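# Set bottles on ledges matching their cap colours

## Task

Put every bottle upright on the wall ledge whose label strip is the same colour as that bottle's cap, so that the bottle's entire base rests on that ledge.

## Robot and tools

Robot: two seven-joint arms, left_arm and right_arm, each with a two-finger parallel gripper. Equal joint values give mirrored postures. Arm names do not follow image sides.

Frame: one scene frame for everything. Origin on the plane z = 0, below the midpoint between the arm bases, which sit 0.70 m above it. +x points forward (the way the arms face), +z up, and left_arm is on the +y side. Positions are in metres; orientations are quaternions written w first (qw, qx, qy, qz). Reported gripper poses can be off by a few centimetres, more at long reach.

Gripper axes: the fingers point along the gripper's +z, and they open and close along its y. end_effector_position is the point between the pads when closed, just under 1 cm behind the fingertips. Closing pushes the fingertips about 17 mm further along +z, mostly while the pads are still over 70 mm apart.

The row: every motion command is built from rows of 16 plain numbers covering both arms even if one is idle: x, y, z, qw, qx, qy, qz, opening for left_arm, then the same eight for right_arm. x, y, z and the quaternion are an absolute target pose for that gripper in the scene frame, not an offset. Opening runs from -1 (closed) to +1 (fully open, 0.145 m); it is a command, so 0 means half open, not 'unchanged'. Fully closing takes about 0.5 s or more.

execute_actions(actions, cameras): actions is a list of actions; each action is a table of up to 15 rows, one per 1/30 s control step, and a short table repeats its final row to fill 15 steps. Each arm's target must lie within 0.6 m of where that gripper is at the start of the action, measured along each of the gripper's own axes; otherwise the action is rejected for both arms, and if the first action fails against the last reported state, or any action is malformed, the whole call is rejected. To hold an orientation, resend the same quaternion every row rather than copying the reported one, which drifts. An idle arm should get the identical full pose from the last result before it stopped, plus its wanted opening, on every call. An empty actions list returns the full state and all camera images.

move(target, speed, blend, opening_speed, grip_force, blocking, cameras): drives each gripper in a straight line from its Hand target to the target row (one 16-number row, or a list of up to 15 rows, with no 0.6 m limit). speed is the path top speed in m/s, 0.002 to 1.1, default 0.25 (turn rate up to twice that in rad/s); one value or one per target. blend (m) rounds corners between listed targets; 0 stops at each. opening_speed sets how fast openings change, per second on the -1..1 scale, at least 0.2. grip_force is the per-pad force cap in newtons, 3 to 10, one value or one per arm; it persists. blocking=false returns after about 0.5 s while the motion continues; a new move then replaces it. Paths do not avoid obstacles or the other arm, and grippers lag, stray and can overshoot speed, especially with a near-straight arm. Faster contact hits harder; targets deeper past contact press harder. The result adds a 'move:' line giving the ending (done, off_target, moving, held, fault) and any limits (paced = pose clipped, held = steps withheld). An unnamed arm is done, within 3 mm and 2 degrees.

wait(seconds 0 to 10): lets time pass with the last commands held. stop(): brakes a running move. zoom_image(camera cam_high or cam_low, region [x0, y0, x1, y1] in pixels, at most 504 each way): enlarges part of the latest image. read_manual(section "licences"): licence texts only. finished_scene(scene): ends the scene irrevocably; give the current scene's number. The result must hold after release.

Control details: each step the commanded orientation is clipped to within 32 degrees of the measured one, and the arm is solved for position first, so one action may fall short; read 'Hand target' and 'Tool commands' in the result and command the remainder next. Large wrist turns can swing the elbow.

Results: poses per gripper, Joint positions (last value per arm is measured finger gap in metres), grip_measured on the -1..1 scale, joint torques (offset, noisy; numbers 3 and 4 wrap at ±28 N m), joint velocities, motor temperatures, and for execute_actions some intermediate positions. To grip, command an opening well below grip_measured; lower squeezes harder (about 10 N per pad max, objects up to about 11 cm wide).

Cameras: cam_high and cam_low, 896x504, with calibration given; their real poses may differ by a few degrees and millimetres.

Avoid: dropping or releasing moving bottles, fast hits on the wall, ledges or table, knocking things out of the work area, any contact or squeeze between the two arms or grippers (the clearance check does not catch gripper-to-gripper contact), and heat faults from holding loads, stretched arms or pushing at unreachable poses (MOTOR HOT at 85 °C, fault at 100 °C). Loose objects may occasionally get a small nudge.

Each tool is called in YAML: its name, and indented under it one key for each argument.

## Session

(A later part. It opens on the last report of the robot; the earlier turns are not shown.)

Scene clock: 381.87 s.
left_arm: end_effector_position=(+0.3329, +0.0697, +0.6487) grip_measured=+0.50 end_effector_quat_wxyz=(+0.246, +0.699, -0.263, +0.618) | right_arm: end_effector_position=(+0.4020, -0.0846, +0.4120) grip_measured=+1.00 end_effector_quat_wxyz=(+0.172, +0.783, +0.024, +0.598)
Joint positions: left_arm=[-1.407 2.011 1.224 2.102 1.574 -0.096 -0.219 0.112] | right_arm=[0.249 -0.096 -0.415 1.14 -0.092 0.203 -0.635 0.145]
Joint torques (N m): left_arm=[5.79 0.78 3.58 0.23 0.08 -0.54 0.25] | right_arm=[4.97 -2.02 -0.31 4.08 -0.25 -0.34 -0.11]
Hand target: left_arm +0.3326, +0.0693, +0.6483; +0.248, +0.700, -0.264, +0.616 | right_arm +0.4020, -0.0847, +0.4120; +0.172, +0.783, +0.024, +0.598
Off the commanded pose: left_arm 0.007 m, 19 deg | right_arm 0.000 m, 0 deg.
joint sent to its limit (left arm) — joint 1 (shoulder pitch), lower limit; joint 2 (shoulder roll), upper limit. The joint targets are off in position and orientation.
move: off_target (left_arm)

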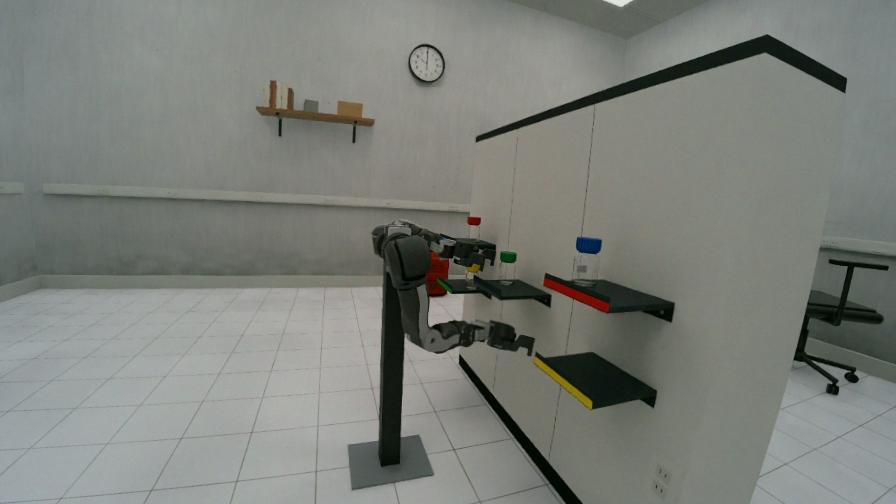

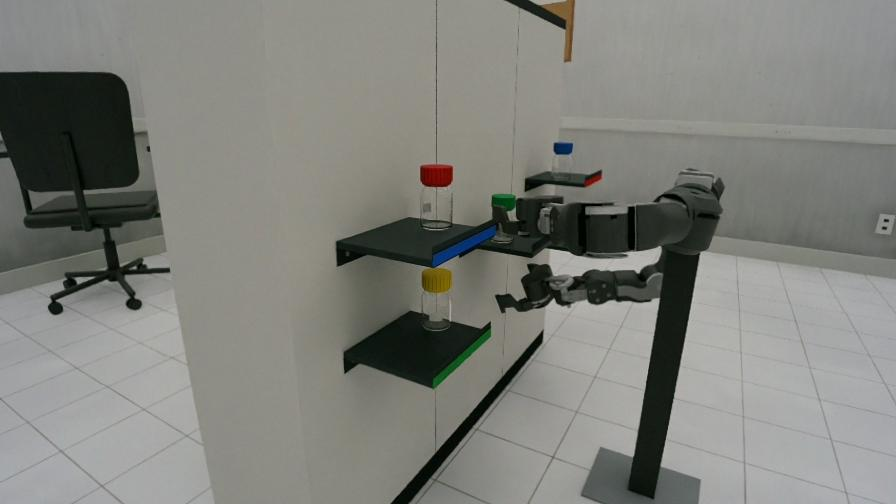

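move:
  target:
    - [0.26,0.12,0.66,0.153,0.690,-0.153,0.690,0.3,0.4020,-0.0846,0.4120,0.172,0.783,0.024,0.598,1]
    - [0.24,0.22,0.45,0,0.9239,0,0.3827,0.3,0.4020,-0.0846,0.4120,0.172,0.783,0.024,0.598,1]
    - [0.15,0.20,0.25,0,0.9914,0,0.1305,0.3,0.4020,-0.0846,0.4120,0.172,0.783,0.024,0.598,1]
    - [0.12,0.17,0.16,0,1,0,0,0.3,0.4020,-0.0846,0.4120,0.172,0.783,0.024,0.598,1]
  blend: [0.02,0.05,0.05,0]
  speed: 0.25
  cameras: ["cam_low"]

Scene clock: 430.17 s.
left_arm: end_effector_position=(+0.0949, +0.2385, +0.3534) grip_measured=+0.30 end_effector_quat_wxyz=(+0.130, +0.981, -0.117, +0.087) | right_arm: end_effector_position=(+0.4020, -0.0846, +0.4120) grip_measured=+1.00 end_effector_quat_wxyz=(+0.172, +0.783, +0.024, +0.598)
Joint positions: left_arm=[-1.407 1.783 0.067 1.972 1.584 0.02 -0.125 0.098] | right_arm=[0.249 -0.096 -0.415 1.14 -0.092 0.203 -0.635 0.145]
Joint torques (N m): left_arm=[1.96 0.7 0.77 2.59 0.13 -0.1 0.11] | right_arm=[4.84 -1.99 -0.32 4.19 -0.26 -0.34 -0.11]
Hand target: left_arm +0.0941, +0.2386, +0.3532; +0.129, +0.981, -0.115, +0.086 | right_arm +0.4020, -0.0847, +0.4120; +0.172, +0.783, +0.024, +0.598
Off the commanded pose: left_arm 0.207 m, 23 deg | right_arm 0.000 m, 0 deg.
joint sent to its limit (left arm) — joint 1 (shoulder pitch), lower limit; joint 5 (forearm roll), upper limit. The joint targets are off in position and orientation.
move: off_target (left_arm)
Images, in order (width x height): cam_low 896x504.

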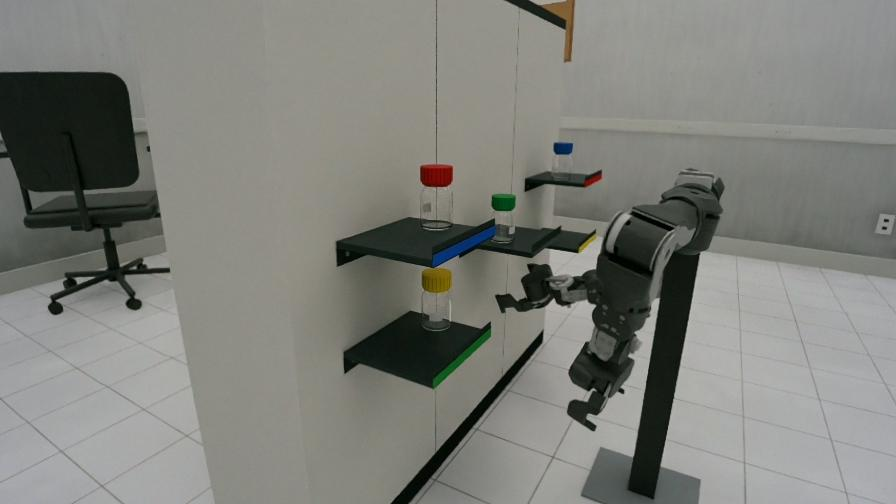

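move:
  target:
    - [0.25,0.2,0.35,0.04,0.585,-0.68,0.44,0.3,0.4020,-0.0846,0.4120,0.172,0.783,0.024,0.598,1]
    - [0.3554,0.1334,0.3763,0.04,0.585,-0.68,0.44,0.3,0.4020,-0.0846,0.4120,0.172,0.783,0.024,0.598,1]
  speed: 0.25
  cameras: ["cam_low"]

Scene clock: 442.27 s.
left_arm: end_effector_position=(+0.3008, +0.1806, +0.4487) grip_measured=+0.30 end_effector_quat_wxyz=(+0.010, -0.610, +0.677, -0.412) | right_arm: end_effector_position=(+0.4020, -0.0846, +0.4120) grip_measured=+1.00 end_effector_quat_wxyz=(+0.172, +0.783, +0.024, +0.598)
Joint positions: left_arm=[-1.407 2.012 0.615 1.733 0.493 -0.176 0.022 0.098] | right_arm=[0.249 -0.096 -0.415 1.14 -0.092 0.203 -0.635 0.145]
Joint torques (N m): left_arm=[5.71 0.88 2.3 0.39 0.23 -0.38 0] | right_arm=[4.79 -1.96 -0.32 4.21 -0.25 -0.32 -0.09]
Hand target: left_arm +0.2995, +0.1810, +0.4473; +0.008, -0.611, +0.677, -0.410 | right_arm +0.4020, -0.0847, +0.4120; +0.172, +0.783, +0.024, +0.598
Off the commanded pose: left_arm 0.102 m, 7 deg | right_arm 0.000 m, 0 deg.
joint read past its limit (left arm) — joint 2 (shoulder roll), upper limit.
joint sent to its limit (left arm) — joint 1 (shoulder pitch), lower limit; joint 2 (shoulder roll), upper limit. The joint targets are off in position and orientation.
move: off_target (left_arm)
Images, in order (width x height): cam_low 896x504.

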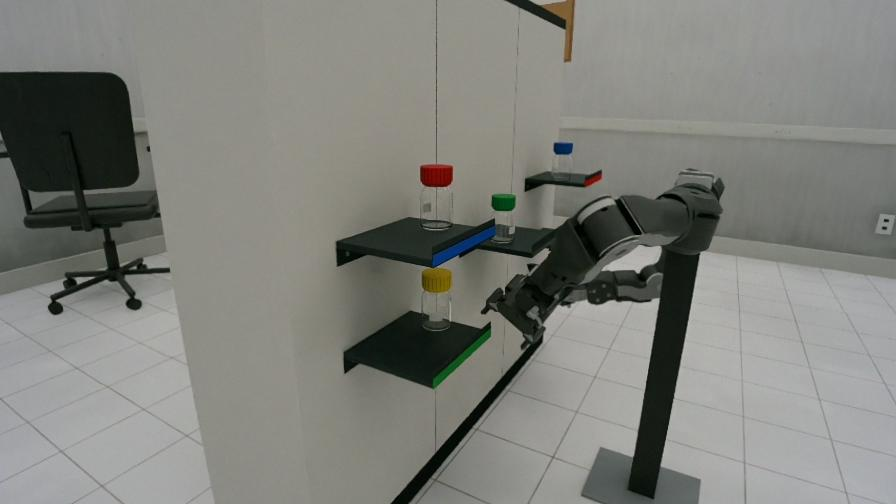

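move:
  target:
    - [0.25,0.35,0.40,-0.211,0.785,0.366,0.453,0.3,0.4020,-0.0846,0.4120,0.172,0.783,0.024,0.598,1]
    - [0.28,0.5,0.40,-0.211,0.785,0.366,0.453,0.3,0.4020,-0.0846,0.4120,0.172,0.783,0.024,0.598,1]
  speed: 0.25
  blend: [0.03,0]
  cameras: ["cam_low"]

Scene clock: 464.23 s.
left_arm: end_effector_position=(+0.2733, +0.4952, +0.4145) grip_measured=+0.30 end_effector_quat_wxyz=(-0.243, +0.931, -0.129, +0.241) | right_arm: end_effector_position=(+0.4020, -0.0846, +0.4120) grip_measured=+1.00 end_effector_quat_wxyz=(+0.172, +0.783, +0.024, +0.598)
Joint positions: left_arm=[-1.407 1.961 0.237 1.096 1.585 -0.001 -0.054 0.098] | right_arm=[0.249 -0.096 -0.415 1.14 -0.092 0.203 -0.635 0.145]
Joint torques (N m): left_arm=[5.08 1.91 0.87 -1.84 0.15 -0.26 0.03] | right_arm=[4.76 -1.96 -0.21 4.1 -0.23 -0.37 -0.12]
Hand target: left_arm +0.2723, +0.4938, +0.4129; -0.239, +0.932, -0.130, +0.238 | right_arm +0.4020, -0.0847, +0.4120; +0.172, +0.783, +0.024, +0.598
Off the commanded pose: left_arm 0.017 m, 65 deg; orientation clipped | right_arm 0.000 m, 0 deg.
joint sent to its limit (left arm) — joint 1 (shoulder pitch), lower limit; joint 5 (forearm roll), upper limit. The joint targets are off in position and orientation.
move: off_target (left_arm); limits=paced
Images, in order (width x height): cam_low 896x504.

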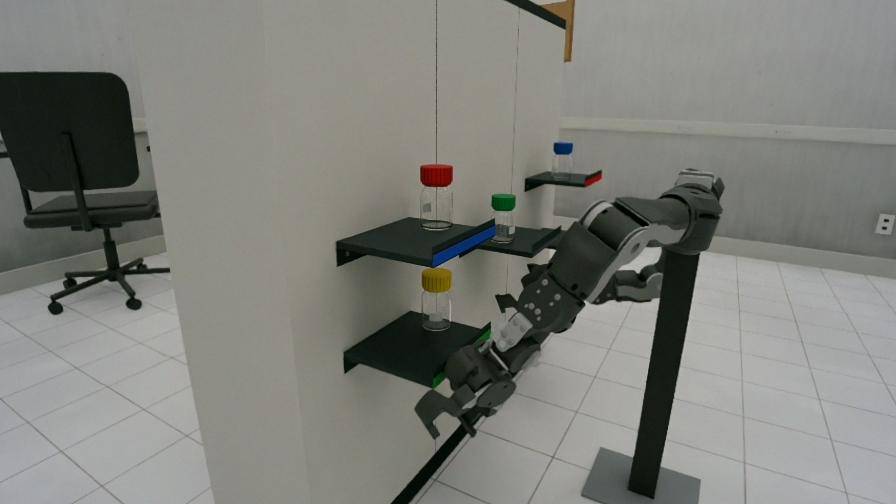

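move:
  target:
    - [0.22,0.36,0.48,0,0.866,0,0.5,0.3,0.4020,-0.0846,0.4120,0.172,0.783,0.024,0.598,1]
    - [0.22,0.34,0.50,0,0.7071,0,0.7071,0.3,0.4020,-0.0846,0.4120,0.172,0.783,0.024,0.598,1]
  speed: 0.25

move:
  target:
    - [0.22,0.30,0.35,0,0.866,0,0.5,0.3,0.4020,-0.0846,0.4120,0.172,0.783,0.024,0.598,1]
    - [0.30,0.2,0.35,0.087,0.853,-0.150,0.492,0.3,0.4020,-0.0846,0.4120,0.172,0.783,0.024,0.598,1]
  speed: 0.25
  cameras: ["cam_low"]

Scene clock: 497.80 s.
left_arm: end_effector_position=(+0.2204, +0.3406, +0.5017) grip_measured=+0.30 end_effector_quat_wxyz=(-0.002, +0.706, +0.001, +0.708) | right_arm: end_effector_position=(+0.4020, -0.0846, +0.4120) grip_measured=+1.00 end_effector_quat_wxyz=(+0.172, +0.783, +0.024, +0.598)
Joint positions: left_arm=[-0.883 0.657 0.485 1.77 0.872 -0.408 0.261 0.098] | right_arm=[0.249 -0.096 -0.415 1.14 -0.092 0.203 -0.635 0.145]
Joint torques (N m): left_arm=[-0.36 3.73 1.5 2.7 0.23 -0.69 0.22] | right_arm=[4.81 -1.99 -0.28 4.18 -0.26 -0.35 -0.11]
Motor temperatures (°C): left_arm=[25 22 25 21 21 25 21] | right_arm=[24 23 22 23 20 20 21]
Hand target: left_arm +0.2200, +0.3399, +0.5000; +0.000, +0.707, +0.000, +0.707 | right_arm +0.4020, -0.0847, +0.4120; +0.172, +0.783, +0.024, +0.598
Off the commanded pose: left_arm 0.002 m, 0 deg | right_arm 0.000 m, 0 deg.
move: done

Scene clock: 500.27 s.
left_arm: end_effector_position=(+0.3017, +0.1999, +0.3523) grip_measured=+0.30 end_effector_quat_wxyz=(+0.086, +0.851, -0.148, +0.496) | right_arm: end_effector_position=(+0.4020, -0.0846, +0.4120) grip_measured=+1.00 end_effector_quat_wxyz=(+0.172, +0.783, +0.024, +0.598)
Joint positions: left_arm=[-0.131 0.661 -0.348 1.446 0.557 0.072 0.12 0.098] | right_arm=[0.249 -0.096 -0.415 1.14 -0.092 0.203 -0.635 0.145]
Joint torques (N m): left_arm=[3.44 4.29 0.99 3.26 0.21 -0.5 0.25] | right_arm=[4.71 -1.96 -0.24 4.16 -0.22 -0.34 -0.13]
Hand target: left_arm +0.2999, +0.2000, +0.3499; +0.087, +0.853, -0.150, +0.492 | right_arm +0.4020, -0.0847, +0.4120; +0.172, +0.783, +0.024, +0.598
Off the commanded pose: left_arm 0.003 m, 1 deg | right_arm 0.000 m, 0 deg.
move: done
Images, in order (width x height): cam_low 896x504.

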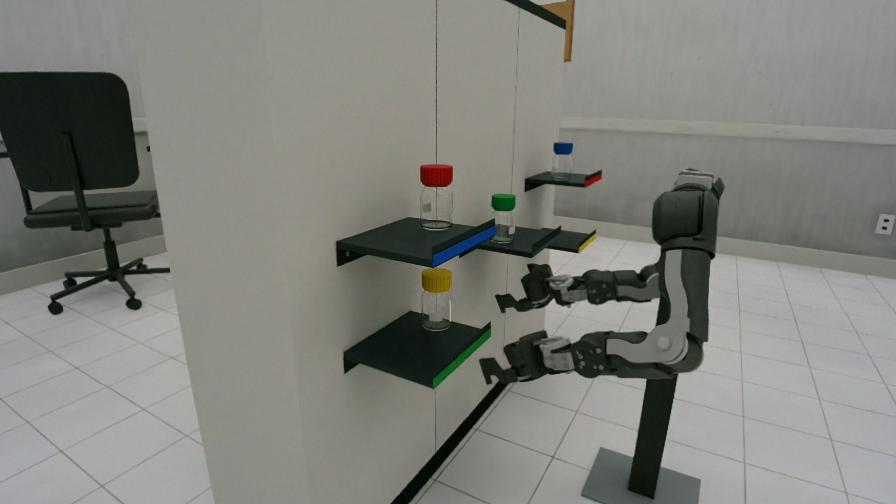

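move:
  target:
    - [0.30,0.12,0.48,0.153,0.690,-0.153,0.690,0.5,0.4020,-0.0846,0.4120,0.172,0.783,0.024,0.598,1]
    - [0.29,0.09,0.648,0.153,0.690,-0.153,0.690,0.5,0.4020,-0.0846,0.4120,0.172,0.783,0.024,0.598,1]
  speed: 0.25
  blend: [0.04,0]
  cameras: ["cam_low"]

Scene clock: 510.47 s.
left_arm: end_effector_position=(+0.2895, +0.0891, +0.6490) grip_measured=+0.50 end_effector_quat_wxyz=(+0.158, +0.685, -0.158, +0.693) | right_arm: end_effector_position=(+0.4020, -0.0846, +0.4120) grip_measured=+1.00 end_effector_quat_wxyz=(+0.172, +0.783, +0.024, +0.598)
Joint positions: left_arm=[0.084 0.548 -0.187 2.435 0.744 0.681 -0.249 0.112] | right_arm=[0.249 -0.096 -0.415 1.14 -0.092 0.203 -0.635 0.145]
Joint torques (N m): left_arm=[3.84 1.23 1.1 2.71 0.06 -0.53 -0.04] | right_arm=[4.79 -1.94 -0.31 4.18 -0.24 -0.35 -0.11]
Hand target: left_arm +0.2905, +0.0900, +0.6479; +0.157, +0.687, -0.156, +0.692 | right_arm +0.4020, -0.0847, +0.4120; +0.172, +0.783, +0.024, +0.598
Off the commanded pose: left_arm 0.001 m, 1 deg | right_arm 0.000 m, 0 deg.
joint read past its limit (left arm) — joint 4 (elbow), upper limit, where the elbow is as bent as it goes.
joint sent to its limit (left arm) — joint 4 (elbow), upper limit, where the elbow is as bent as it goes. The joint targets still meet the commanded pose.
move: done
Images, in order (width x height): cam_low 896x504.

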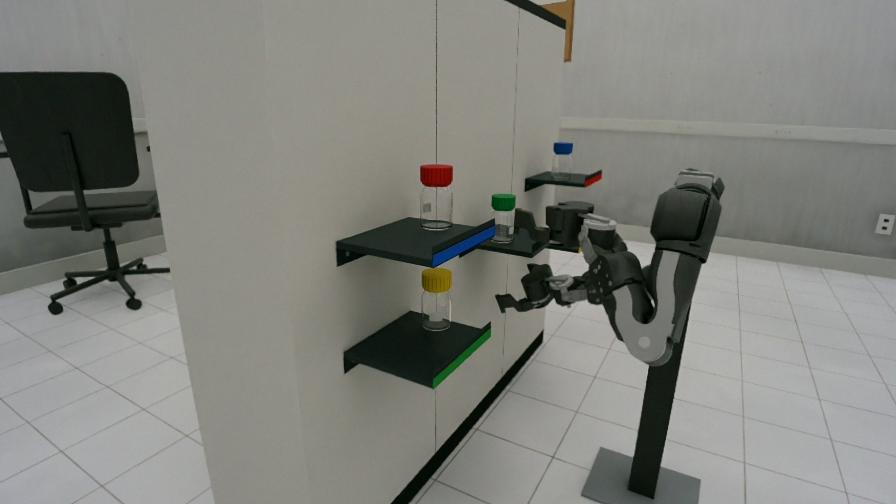

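move:
  target: [0.34,0.066,0.648,0.153,0.690,-0.153,0.690,0.5,0.4020,-0.0846,0.4120,0.172,0.783,0.024,0.598,1]
  cameras: ["all"]
  speed: 0.15

zoom_image:
  camera: "cam_low"
  region: [410, 160, 610, 300]

zoom_image:
  camera: "cam_high"
  region: [420, 230, 560, 320]

Scene clock: 517.70 s.
left_arm: end_effector_position=(+0.3395, +0.0657, +0.6495) grip_measured=+0.50 end_effector_quat_wxyz=(+0.155, +0.688, -0.154, +0.692) | right_arm: end_effector_position=(+0.4020, -0.0846, +0.4120) grip_measured=+1.00 end_effector_quat_wxyz=(+0.172, +0.783, +0.024, +0.598)
Joint positions: left_arm=[0.348 0.419 -0.359 2.197 0.681 0.707 -0.276 0.112] | right_arm=[0.249 -0.096 -0.415 1.14 -0.092 0.203 -0.635 0.145]
Joint torques (N m): left_arm=[5.39 0.62 0.85 3.1 -0.02 -0.59 -0.02] | right_arm=[4.68 -1.96 -0.21 4.11 -0.23 -0.35 -0.11]
Hand target: left_arm +0.3399, +0.0660, +0.6480; +0.153, +0.690, -0.153, +0.690 | right_arm +0.4020, -0.0847, +0.4120; +0.172, +0.783, +0.024, +0.598
Off the commanded pose: left_arm 0.002 m, 0 deg | right_arm 0.000 m, 0 deg.
move: done

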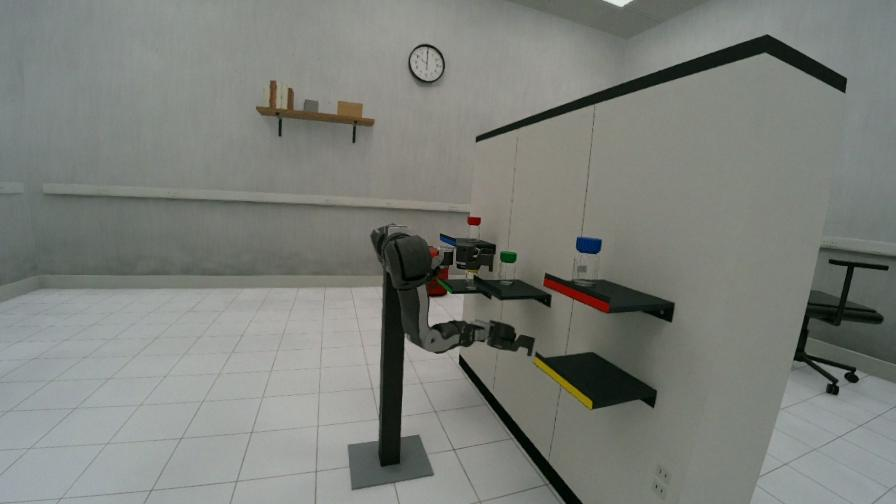

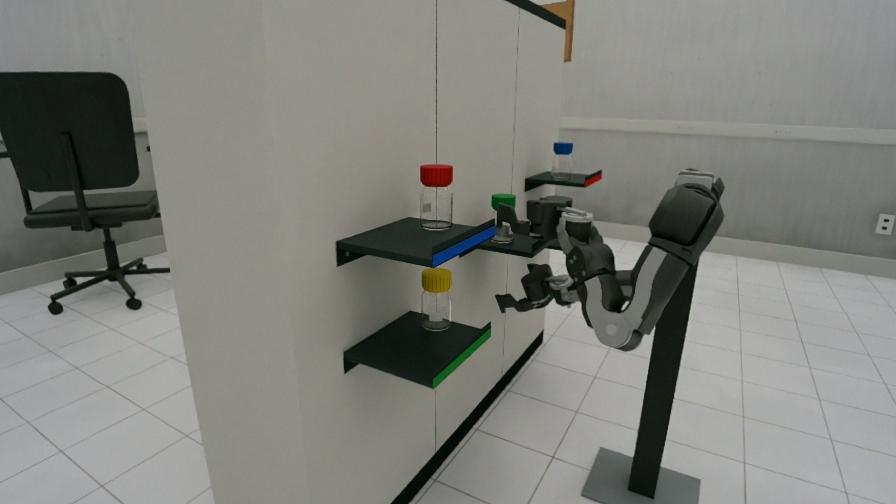

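Scaled by 2.520 from the camera's 896x504 image, which has a finer 1280x720 frame.

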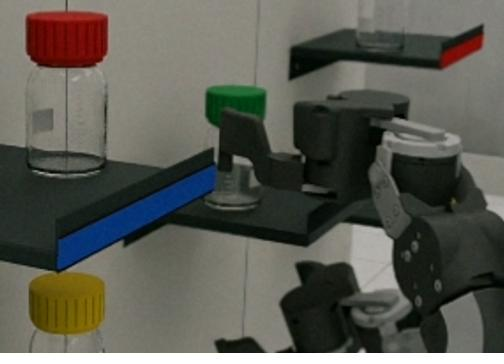

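Scaled by 3.600 from the camera's 896x504 image, which has a finer 1280x720 frame.

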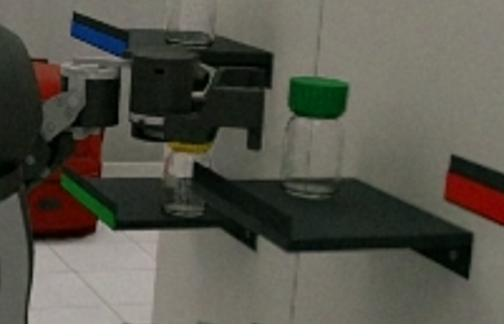

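move:
  target: [0.393,0.041,0.646,0.153,0.690,-0.153,0.690,0.5,0.4020,-0.0846,0.4120,0.172,0.783,0.024,0.598,1]
  cameras: ["all"]
  speed: 0.1

zoom_image:
  camera: "cam_low"
  region: [410, 160, 610, 300]

zoom_image:
  camera: "cam_high"
  region: [420, 230, 560, 320]

Scene clock: 531.23 s.
left_arm: end_effector_position=(+0.3932, +0.0420, +0.6469) grip_measured=+0.50 end_effector_quat_wxyz=(+0.152, +0.690, -0.151, +0.691) | right_arm: end_effector_position=(+0.4020, -0.0846, +0.4120) grip_measured=+1.00 end_effector_quat_wxyz=(+0.172, +0.783, +0.024, +0.598)
Joint positions: left_arm=[0.557 0.314 -0.478 1.901 0.633 0.631 -0.261 0.112] | right_arm=[0.249 -0.096 -0.415 1.14 -0.092 0.203 -0.635 0.145]
Joint torques (N m): left_arm=[7.66 0.38 0.81 3.41 0 -0.72 0.21] | right_arm=[4.84 -1.89 -0.25 4.15 -0.22 -0.34 -0.12]
Hand target: left_arm +0.3930, +0.0409, +0.6460; +0.153, +0.690, -0.153, +0.690 | right_arm +0.4020, -0.0847, +0.4120; +0.172, +0.783, +0.024, +0.598
Off the commanded pose: left_arm 0.001 m, 0 deg | right_arm 0.000 m, 0 deg.
move: done

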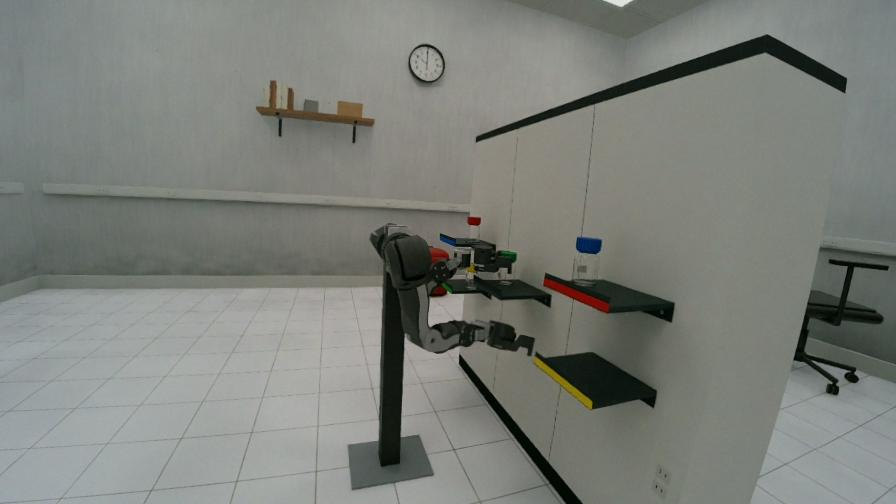

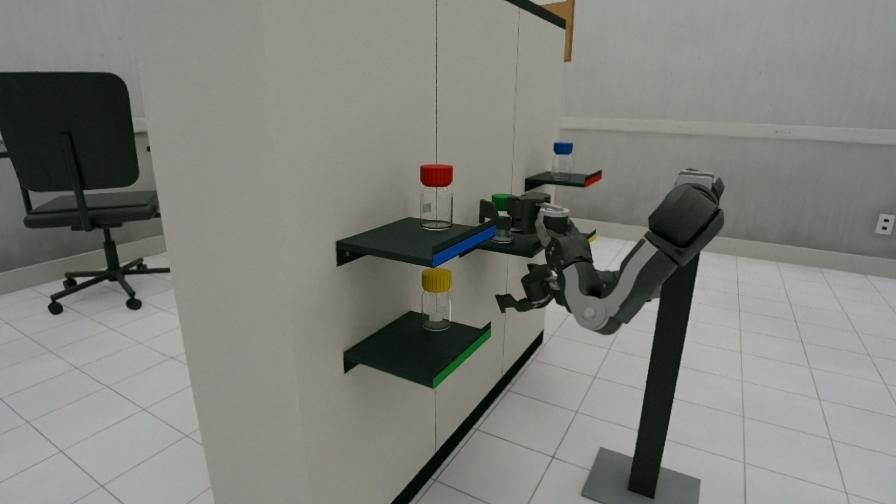

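Scaled by 2.520 from the camera's 896x504 image, which has a finer 1280x720 frame.

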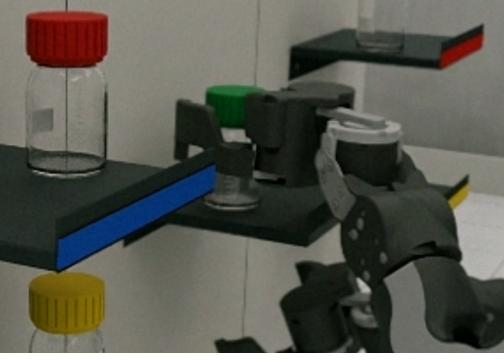

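Scaled by 3.600 from the camera's 896x504 image, which has a finer 1280x720 frame.

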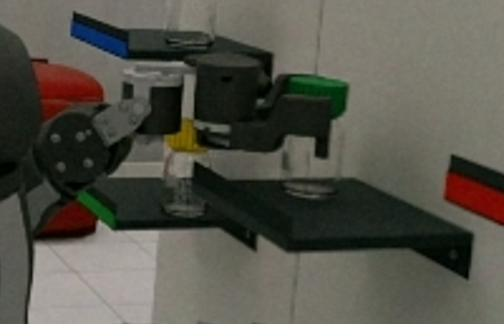

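move:
  target: [0.393,0.041,0.646,0.153,0.690,-0.153,0.690,-0.7,0.4020,-0.0846,0.4120,0.172,0.783,0.024,0.598,1]
  cameras: ["all"]
  opening_speed: 0.7

zoom_image:
  camera: "cam_low"
  region: [410, 160, 610, 300]

zoom_image:
  camera: "cam_high"
  region: [420, 230, 560, 320]

Scene clock: 542.53 s.
left_arm: end_effector_position=(+0.3932, +0.0422, +0.6470) grip_measured=-0.28 end_effector_quat_wxyz=(+0.151, +0.690, -0.151, +0.692) | right_arm: end_effector_position=(+0.4020, -0.0846, +0.4120) grip_measured=+1.00 end_effector_quat_wxyz=(+0.172, +0.783, +0.024, +0.598)
Joint positions: left_arm=[0.557 0.314 -0.479 1.901 0.632 0.63 -0.261 0.054] | right_arm=[0.249 -0.096 -0.415 1.14 -0.092 0.203 -0.635 0.145]
Joint torques (N m): left_arm=[7.66 0.28 0.85 3.41 0.03 -0.68 0.21] | right_arm=[4.87 -2.15 -0.35 4.14 -0.22 -0.34 -0.11]
Hand target: left_arm +0.3930, +0.0409, +0.6460; +0.153, +0.690, -0.153, +0.690 | right_arm +0.4020, -0.0847, +0.4120; +0.172, +0.783, +0.024, +0.598
Off the commanded pose: left_arm 0.002 m, 0 deg | right_arm 0.000 m, 0 deg.
move: done

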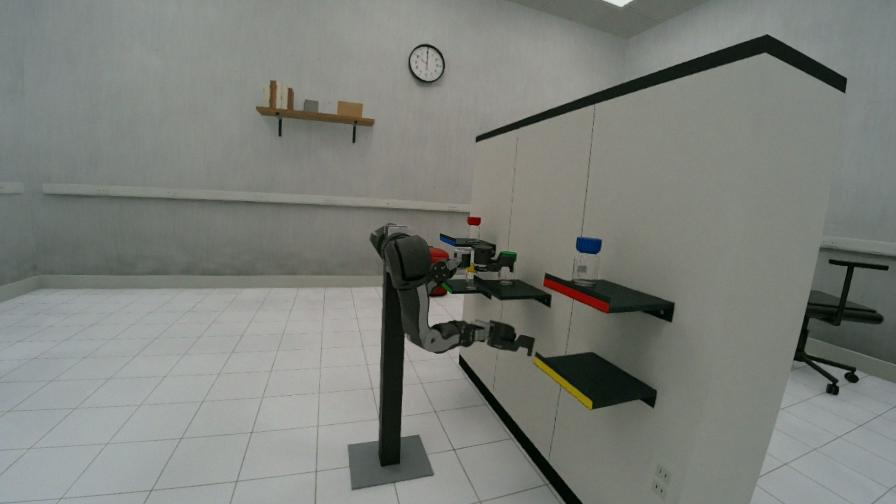

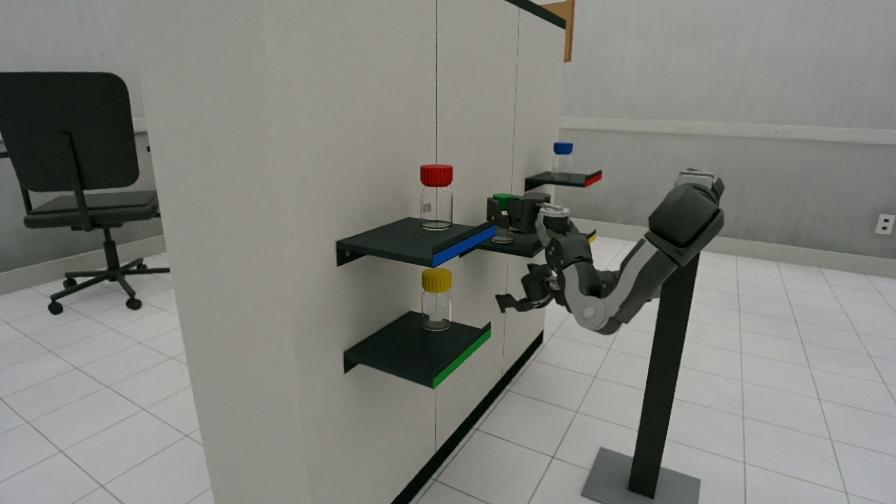

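Scaled by 2.520 from the camera's 896x504 image, which has a finer 1280x720 frame.

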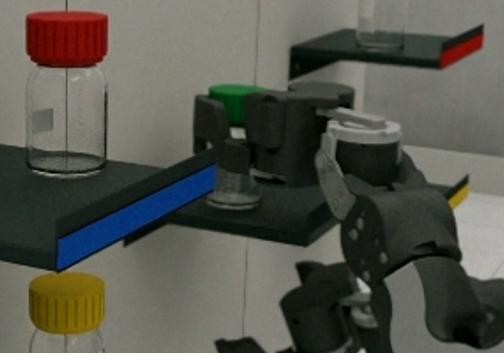

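Scaled by 3.600 from the camera's 896x504 image, which has a finer 1280x720 frame.

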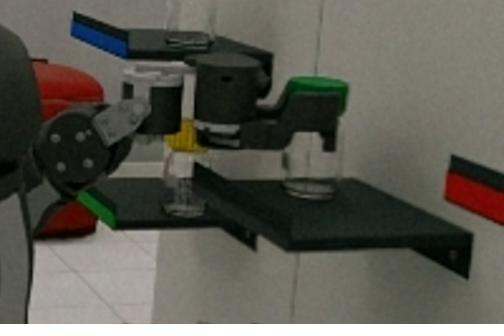

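move:
  target:
    - [0.393,0.041,0.692,0.153,0.690,-0.153,0.690,-0.7,0.4020,-0.0846,0.4120,0.172,0.783,0.024,0.598,1]
    - [0.30,0.085,0.692,0.153,0.690,-0.153,0.690,-0.7,0.4020,-0.0846,0.4120,0.172,0.783,0.024,0.598,1]
    - [0.27,0.20,0.69,0.062,0.704,-0.062,0.704,-0.7,0.4020,-0.0846,0.4120,0.172,0.783,0.024,0.598,1]
  cameras: ["all"]
  blend: [0.01,0.03,0]
  speed: 0.15

Scene clock: 568.33 s.
left_arm: end_effector_position=(+0.2709, +0.2006, +0.6879) grip_measured=-0.28 end_effector_quat_wxyz=(+0.111, +0.701, -0.111, +0.696) | right_arm: end_effector_position=(+0.4020, -0.0846, +0.4120) grip_measured=+1.00 end_effector_quat_wxyz=(+0.172, +0.783, +0.024, +0.598)
Joint positions: left_arm=[-0.247 0.809 0.629 2.431 1.205 0.712 -0.067 0.054] | right_arm=[0.249 -0.096 -0.415 1.14 -0.092 0.203 -0.635 0.145]
Joint torques (N m): left_arm=[2.62 3.39 1.77 1.88 0.04 -0.96 0.27] | right_arm=[4.84 -1.94 -0.27 4.08 -0.24 -0.34 -0.13]
Hand target: left_arm +0.2705, +0.2004, +0.6900; +0.113, +0.696, -0.111, +0.700 | right_arm +0.4020, -0.0847, +0.4120; +0.172, +0.783, +0.024, +0.598
Off the commanded pose: left_arm 0.002 m, 8 deg | right_arm 0.000 m, 0 deg.
joint sent to its limit (left arm) — joint 4 (elbow), upper limit, where the elbow is as bent as it goes. The joint targets are off in orientation, not in position.
move: off_target (left_arm)

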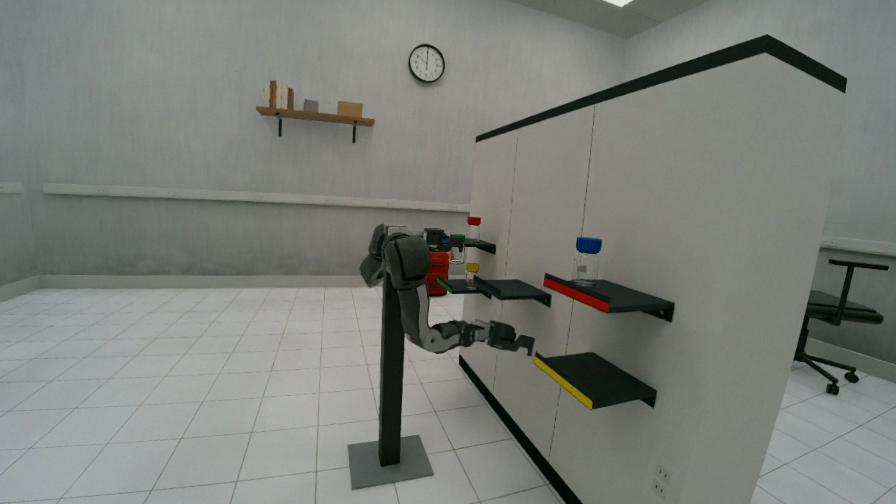

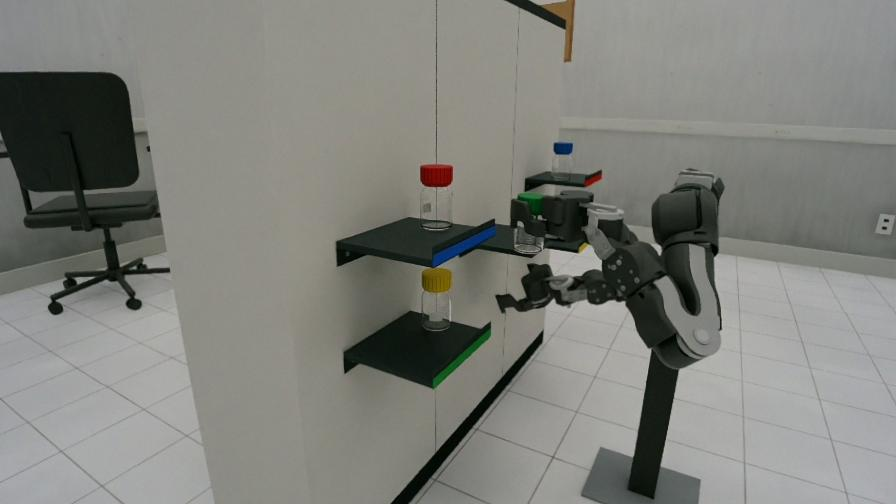

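move:
  target:
    - [0.235,0.30,0.63,0,0.7071,0,0.7071,-0.7,0.4020,-0.0846,0.4120,0.172,0.783,0.024,0.598,1]
    - [0.235,0.44,0.585,0,0.7071,0,0.7071,-0.7,0.4020,-0.0846,0.4120,0.172,0.783,0.024,0.598,1]
  cameras: ["all"]
  blend: [0.04,0]
  speed: 0.2

zoom_image:
  camera: "cam_low"
  region: [330, 220, 590, 400]

zoom_image:
  camera: "cam_high"
  region: [420, 220, 530, 310]

Scene clock: 578.63 s.
left_arm: end_effector_position=(+0.2344, +0.4415, +0.5829) grip_measured=-0.28 end_effector_quat_wxyz=(-0.001, +0.711, +0.004, +0.703) | right_arm: end_effector_position=(+0.4020, -0.0846, +0.4120) grip_measured=+1.00 end_effector_quat_wxyz=(+0.172, +0.783, +0.024, +0.598)
Joint positions: left_arm=[-0.585 0.726 0.975 1.521 0.879 0.128 0.709 0.054] | right_arm=[0.249 -0.096 -0.415 1.14 -0.092 0.203 -0.635 0.145]
Joint torques (N m): left_arm=[1.36 6.47 2.43 3.82 0.58 -0.69 0.26] | right_arm=[4.97 -1.94 -0.21 4.15 -0.24 -0.36 -0.13]
Hand target: left_arm +0.2350, +0.4400, +0.5849; +0.000, +0.707, +0.000, +0.707 | right_arm +0.4020, -0.0847, +0.4120; +0.172, +0.783, +0.024, +0.598
Off the commanded pose: left_arm 0.003 m, 1 deg | right_arm 0.000 m, 0 deg.
move: done

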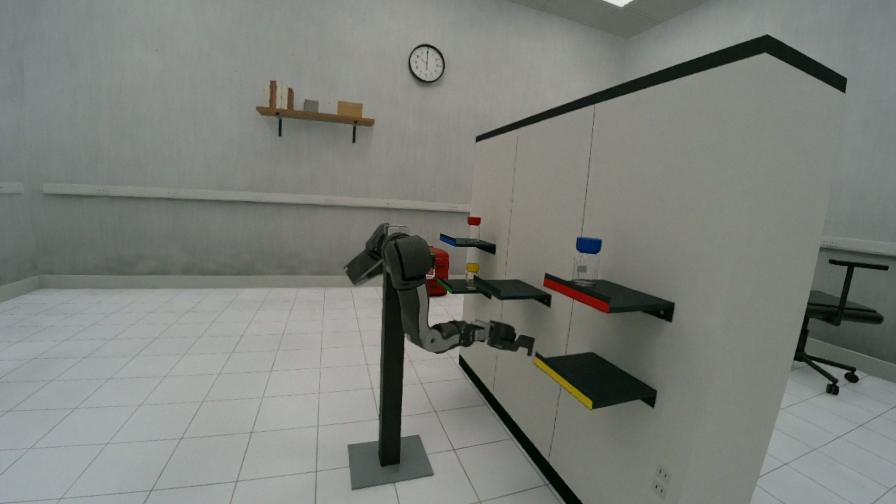

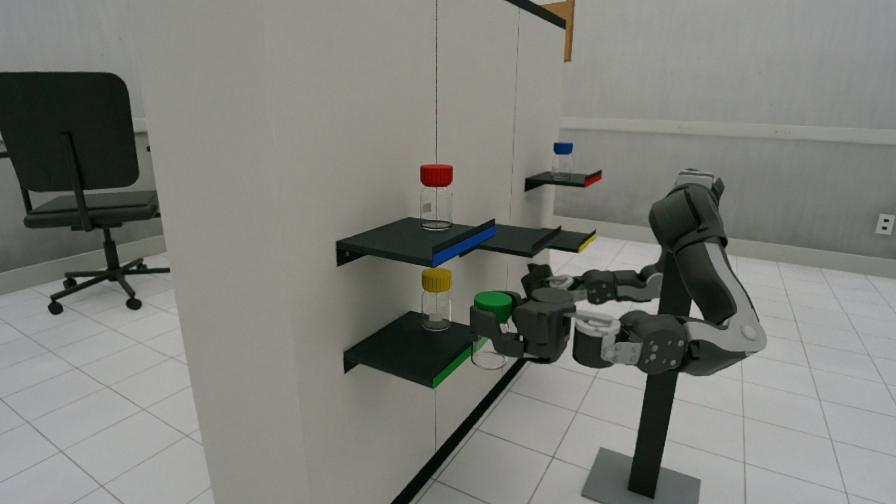

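Scaled by 1.938 from the camera's 896x504 image, which has a finer 1280x720 frame.

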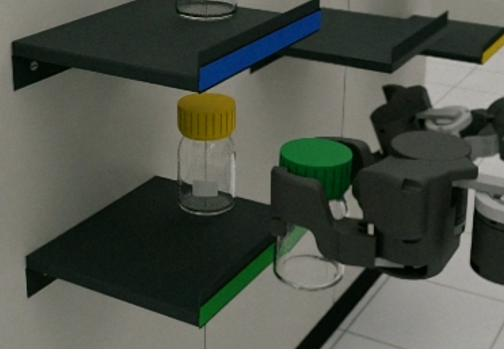

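Scaled by 4.582 from the camera's 896x504 image, which has a finer 1280x720 frame.

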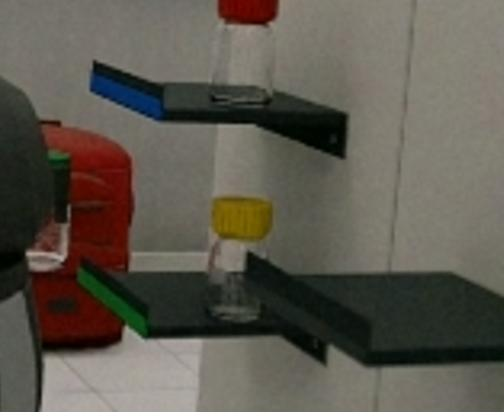

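move:
  target:
    - [0.25,0.44,0.602,0,0.7071,0,0.7071,-0.7,0.4020,-0.0846,0.4120,0.172,0.783,0.024,0.598,1]
  cameras: ["all"]
  speed: 0.15

zoom_image:
  camera: "cam_low"
  region: [330, 220, 590, 400]

zoom_image:
  camera: "cam_high"
  region: [420, 220, 530, 310]

Scene clock: 596.40 s.
left_arm: end_effector_position=(+0.2491, +0.4410, +0.5999) grip_measured=-0.28 end_effector_quat_wxyz=(+0.000, +0.710, +0.002, +0.704) | right_arm: end_effector_position=(+0.4020, -0.0846, +0.4120) grip_measured=+1.00 end_effector_quat_wxyz=(+0.172, +0.783, +0.024, +0.598)
Joint positions: left_arm=[-0.521 0.771 0.971 1.53 0.87 0.201 0.682 0.054] | right_arm=[0.249 -0.096 -0.415 1.14 -0.092 0.203 -0.635 0.145]
Joint torques (N m): left_arm=[1.89 6.98 2.25 4.33 0.54 -0.58 0.02] | right_arm=[4.73 -1.99 -0.25 4.21 -0.25 -0.34 -0.11]
Hand target: left_arm +0.2500, +0.4399, +0.6020; +0.000, +0.707, +0.000, +0.707 | right_arm +0.4020, -0.0847, +0.4120; +0.172, +0.783, +0.024, +0.598
Off the commanded pose: left_arm 0.003 m, 0 deg | right_arm 0.000 m, 0 deg.
move: done

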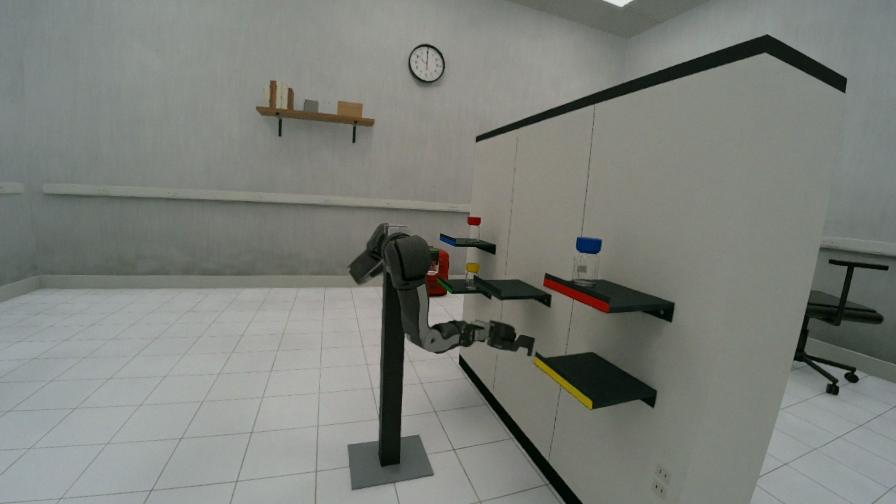

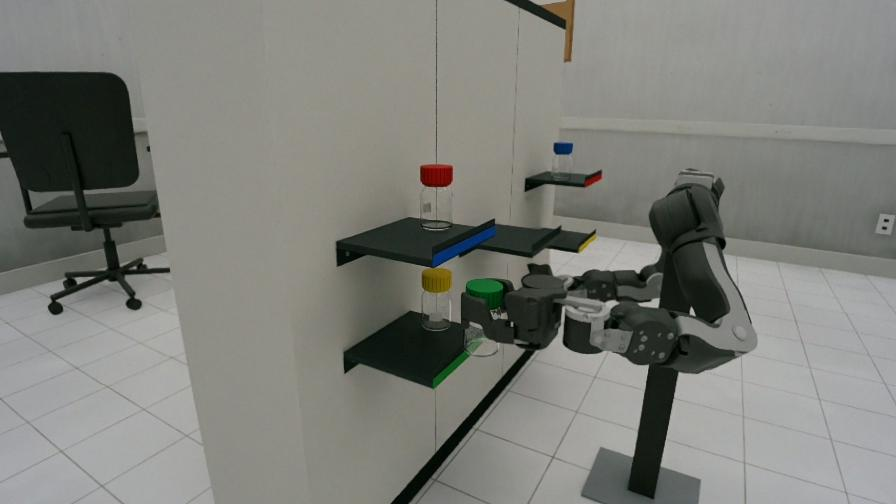

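Scaled by 1.938 from the camera's 896x504 image, which has a finer 1280x720 frame.

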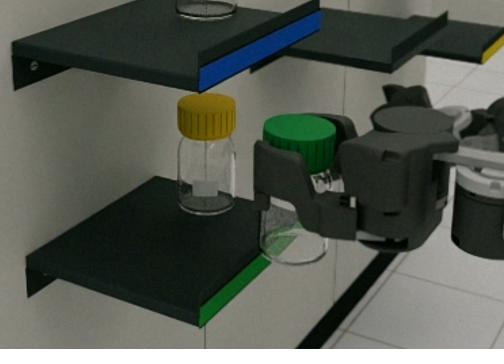

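Scaled by 4.582 from the camera's 896x504 image, which has a finer 1280x720 frame.

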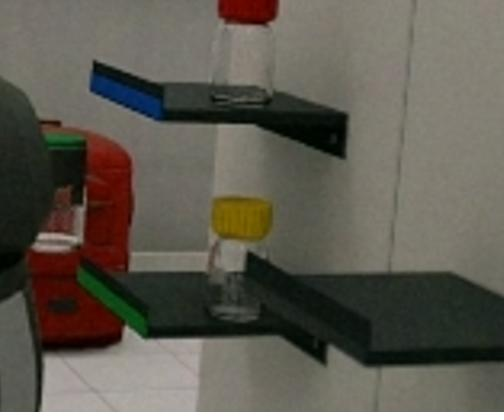

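move:
  target:
    - [0.37,0.445,0.600,0,0.7071,0,0.7071,-0.7,0.4020,-0.0846,0.4120,0.172,0.783,0.024,0.598,1]
  cameras: ["all"]
  speed: 0.15

zoom_image:
  camera: "cam_low"
  region: [330, 220, 590, 400]

zoom_image:
  camera: "cam_high"
  region: [420, 220, 530, 310]

Scene clock: 607.90 s.
left_arm: end_effector_position=(+0.3702, +0.4449, +0.5989) grip_measured=-0.28 end_effector_quat_wxyz=(-0.001, +0.710, +0.001, +0.704) | right_arm: end_effector_position=(+0.4020, -0.0846, +0.4120) grip_measured=+1.00 end_effector_quat_wxyz=(+0.172, +0.783, +0.024, +0.598)
Joint positions: left_arm=[0.207 0.927 0.343 1.116 0.739 0.16 0.568 0.054] | right_arm=[0.249 -0.096 -0.415 1.14 -0.092 0.203 -0.635 0.145]
Joint torques (N m): left_arm=[5.63 7.79 2.45 3.6 0.48 -0.77 0.2] | right_arm=[4.87 -2.07 -0.35 4.21 -0.25 -0.35 -0.12]
Hand target: left_arm +0.3700, +0.4450, +0.6000; +0.000, +0.707, +0.000, +0.707 | right_arm +0.4020, -0.0847, +0.4120; +0.172, +0.783, +0.024, +0.598
Off the commanded pose: left_arm 0.001 m, 1 deg | right_arm 0.000 m, 0 deg.
move: done

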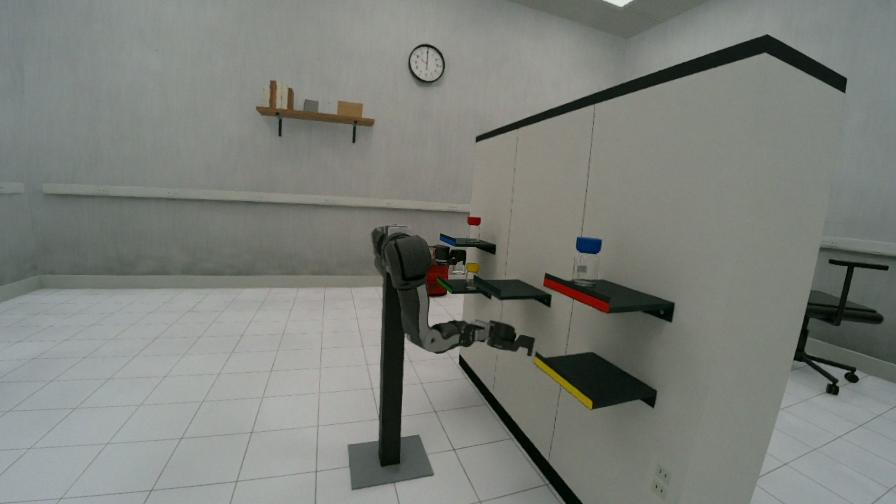

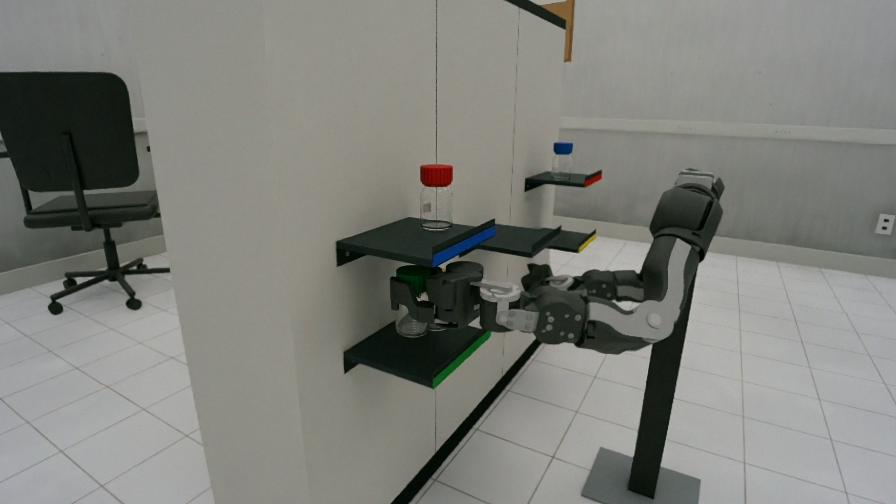

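Scaled by 1.938 from the camera's 896x504 image, which has a finer 1280x720 frame.

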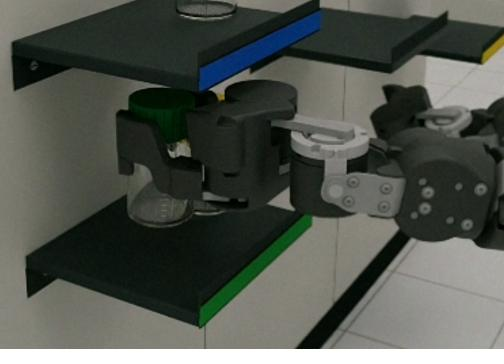

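Scaled by 4.582 from the camera's 896x504 image, which has a finer 1280x720 frame.

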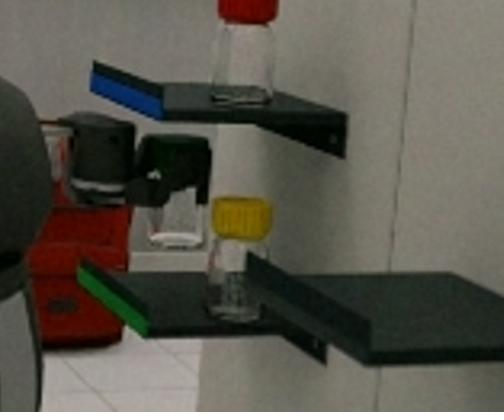

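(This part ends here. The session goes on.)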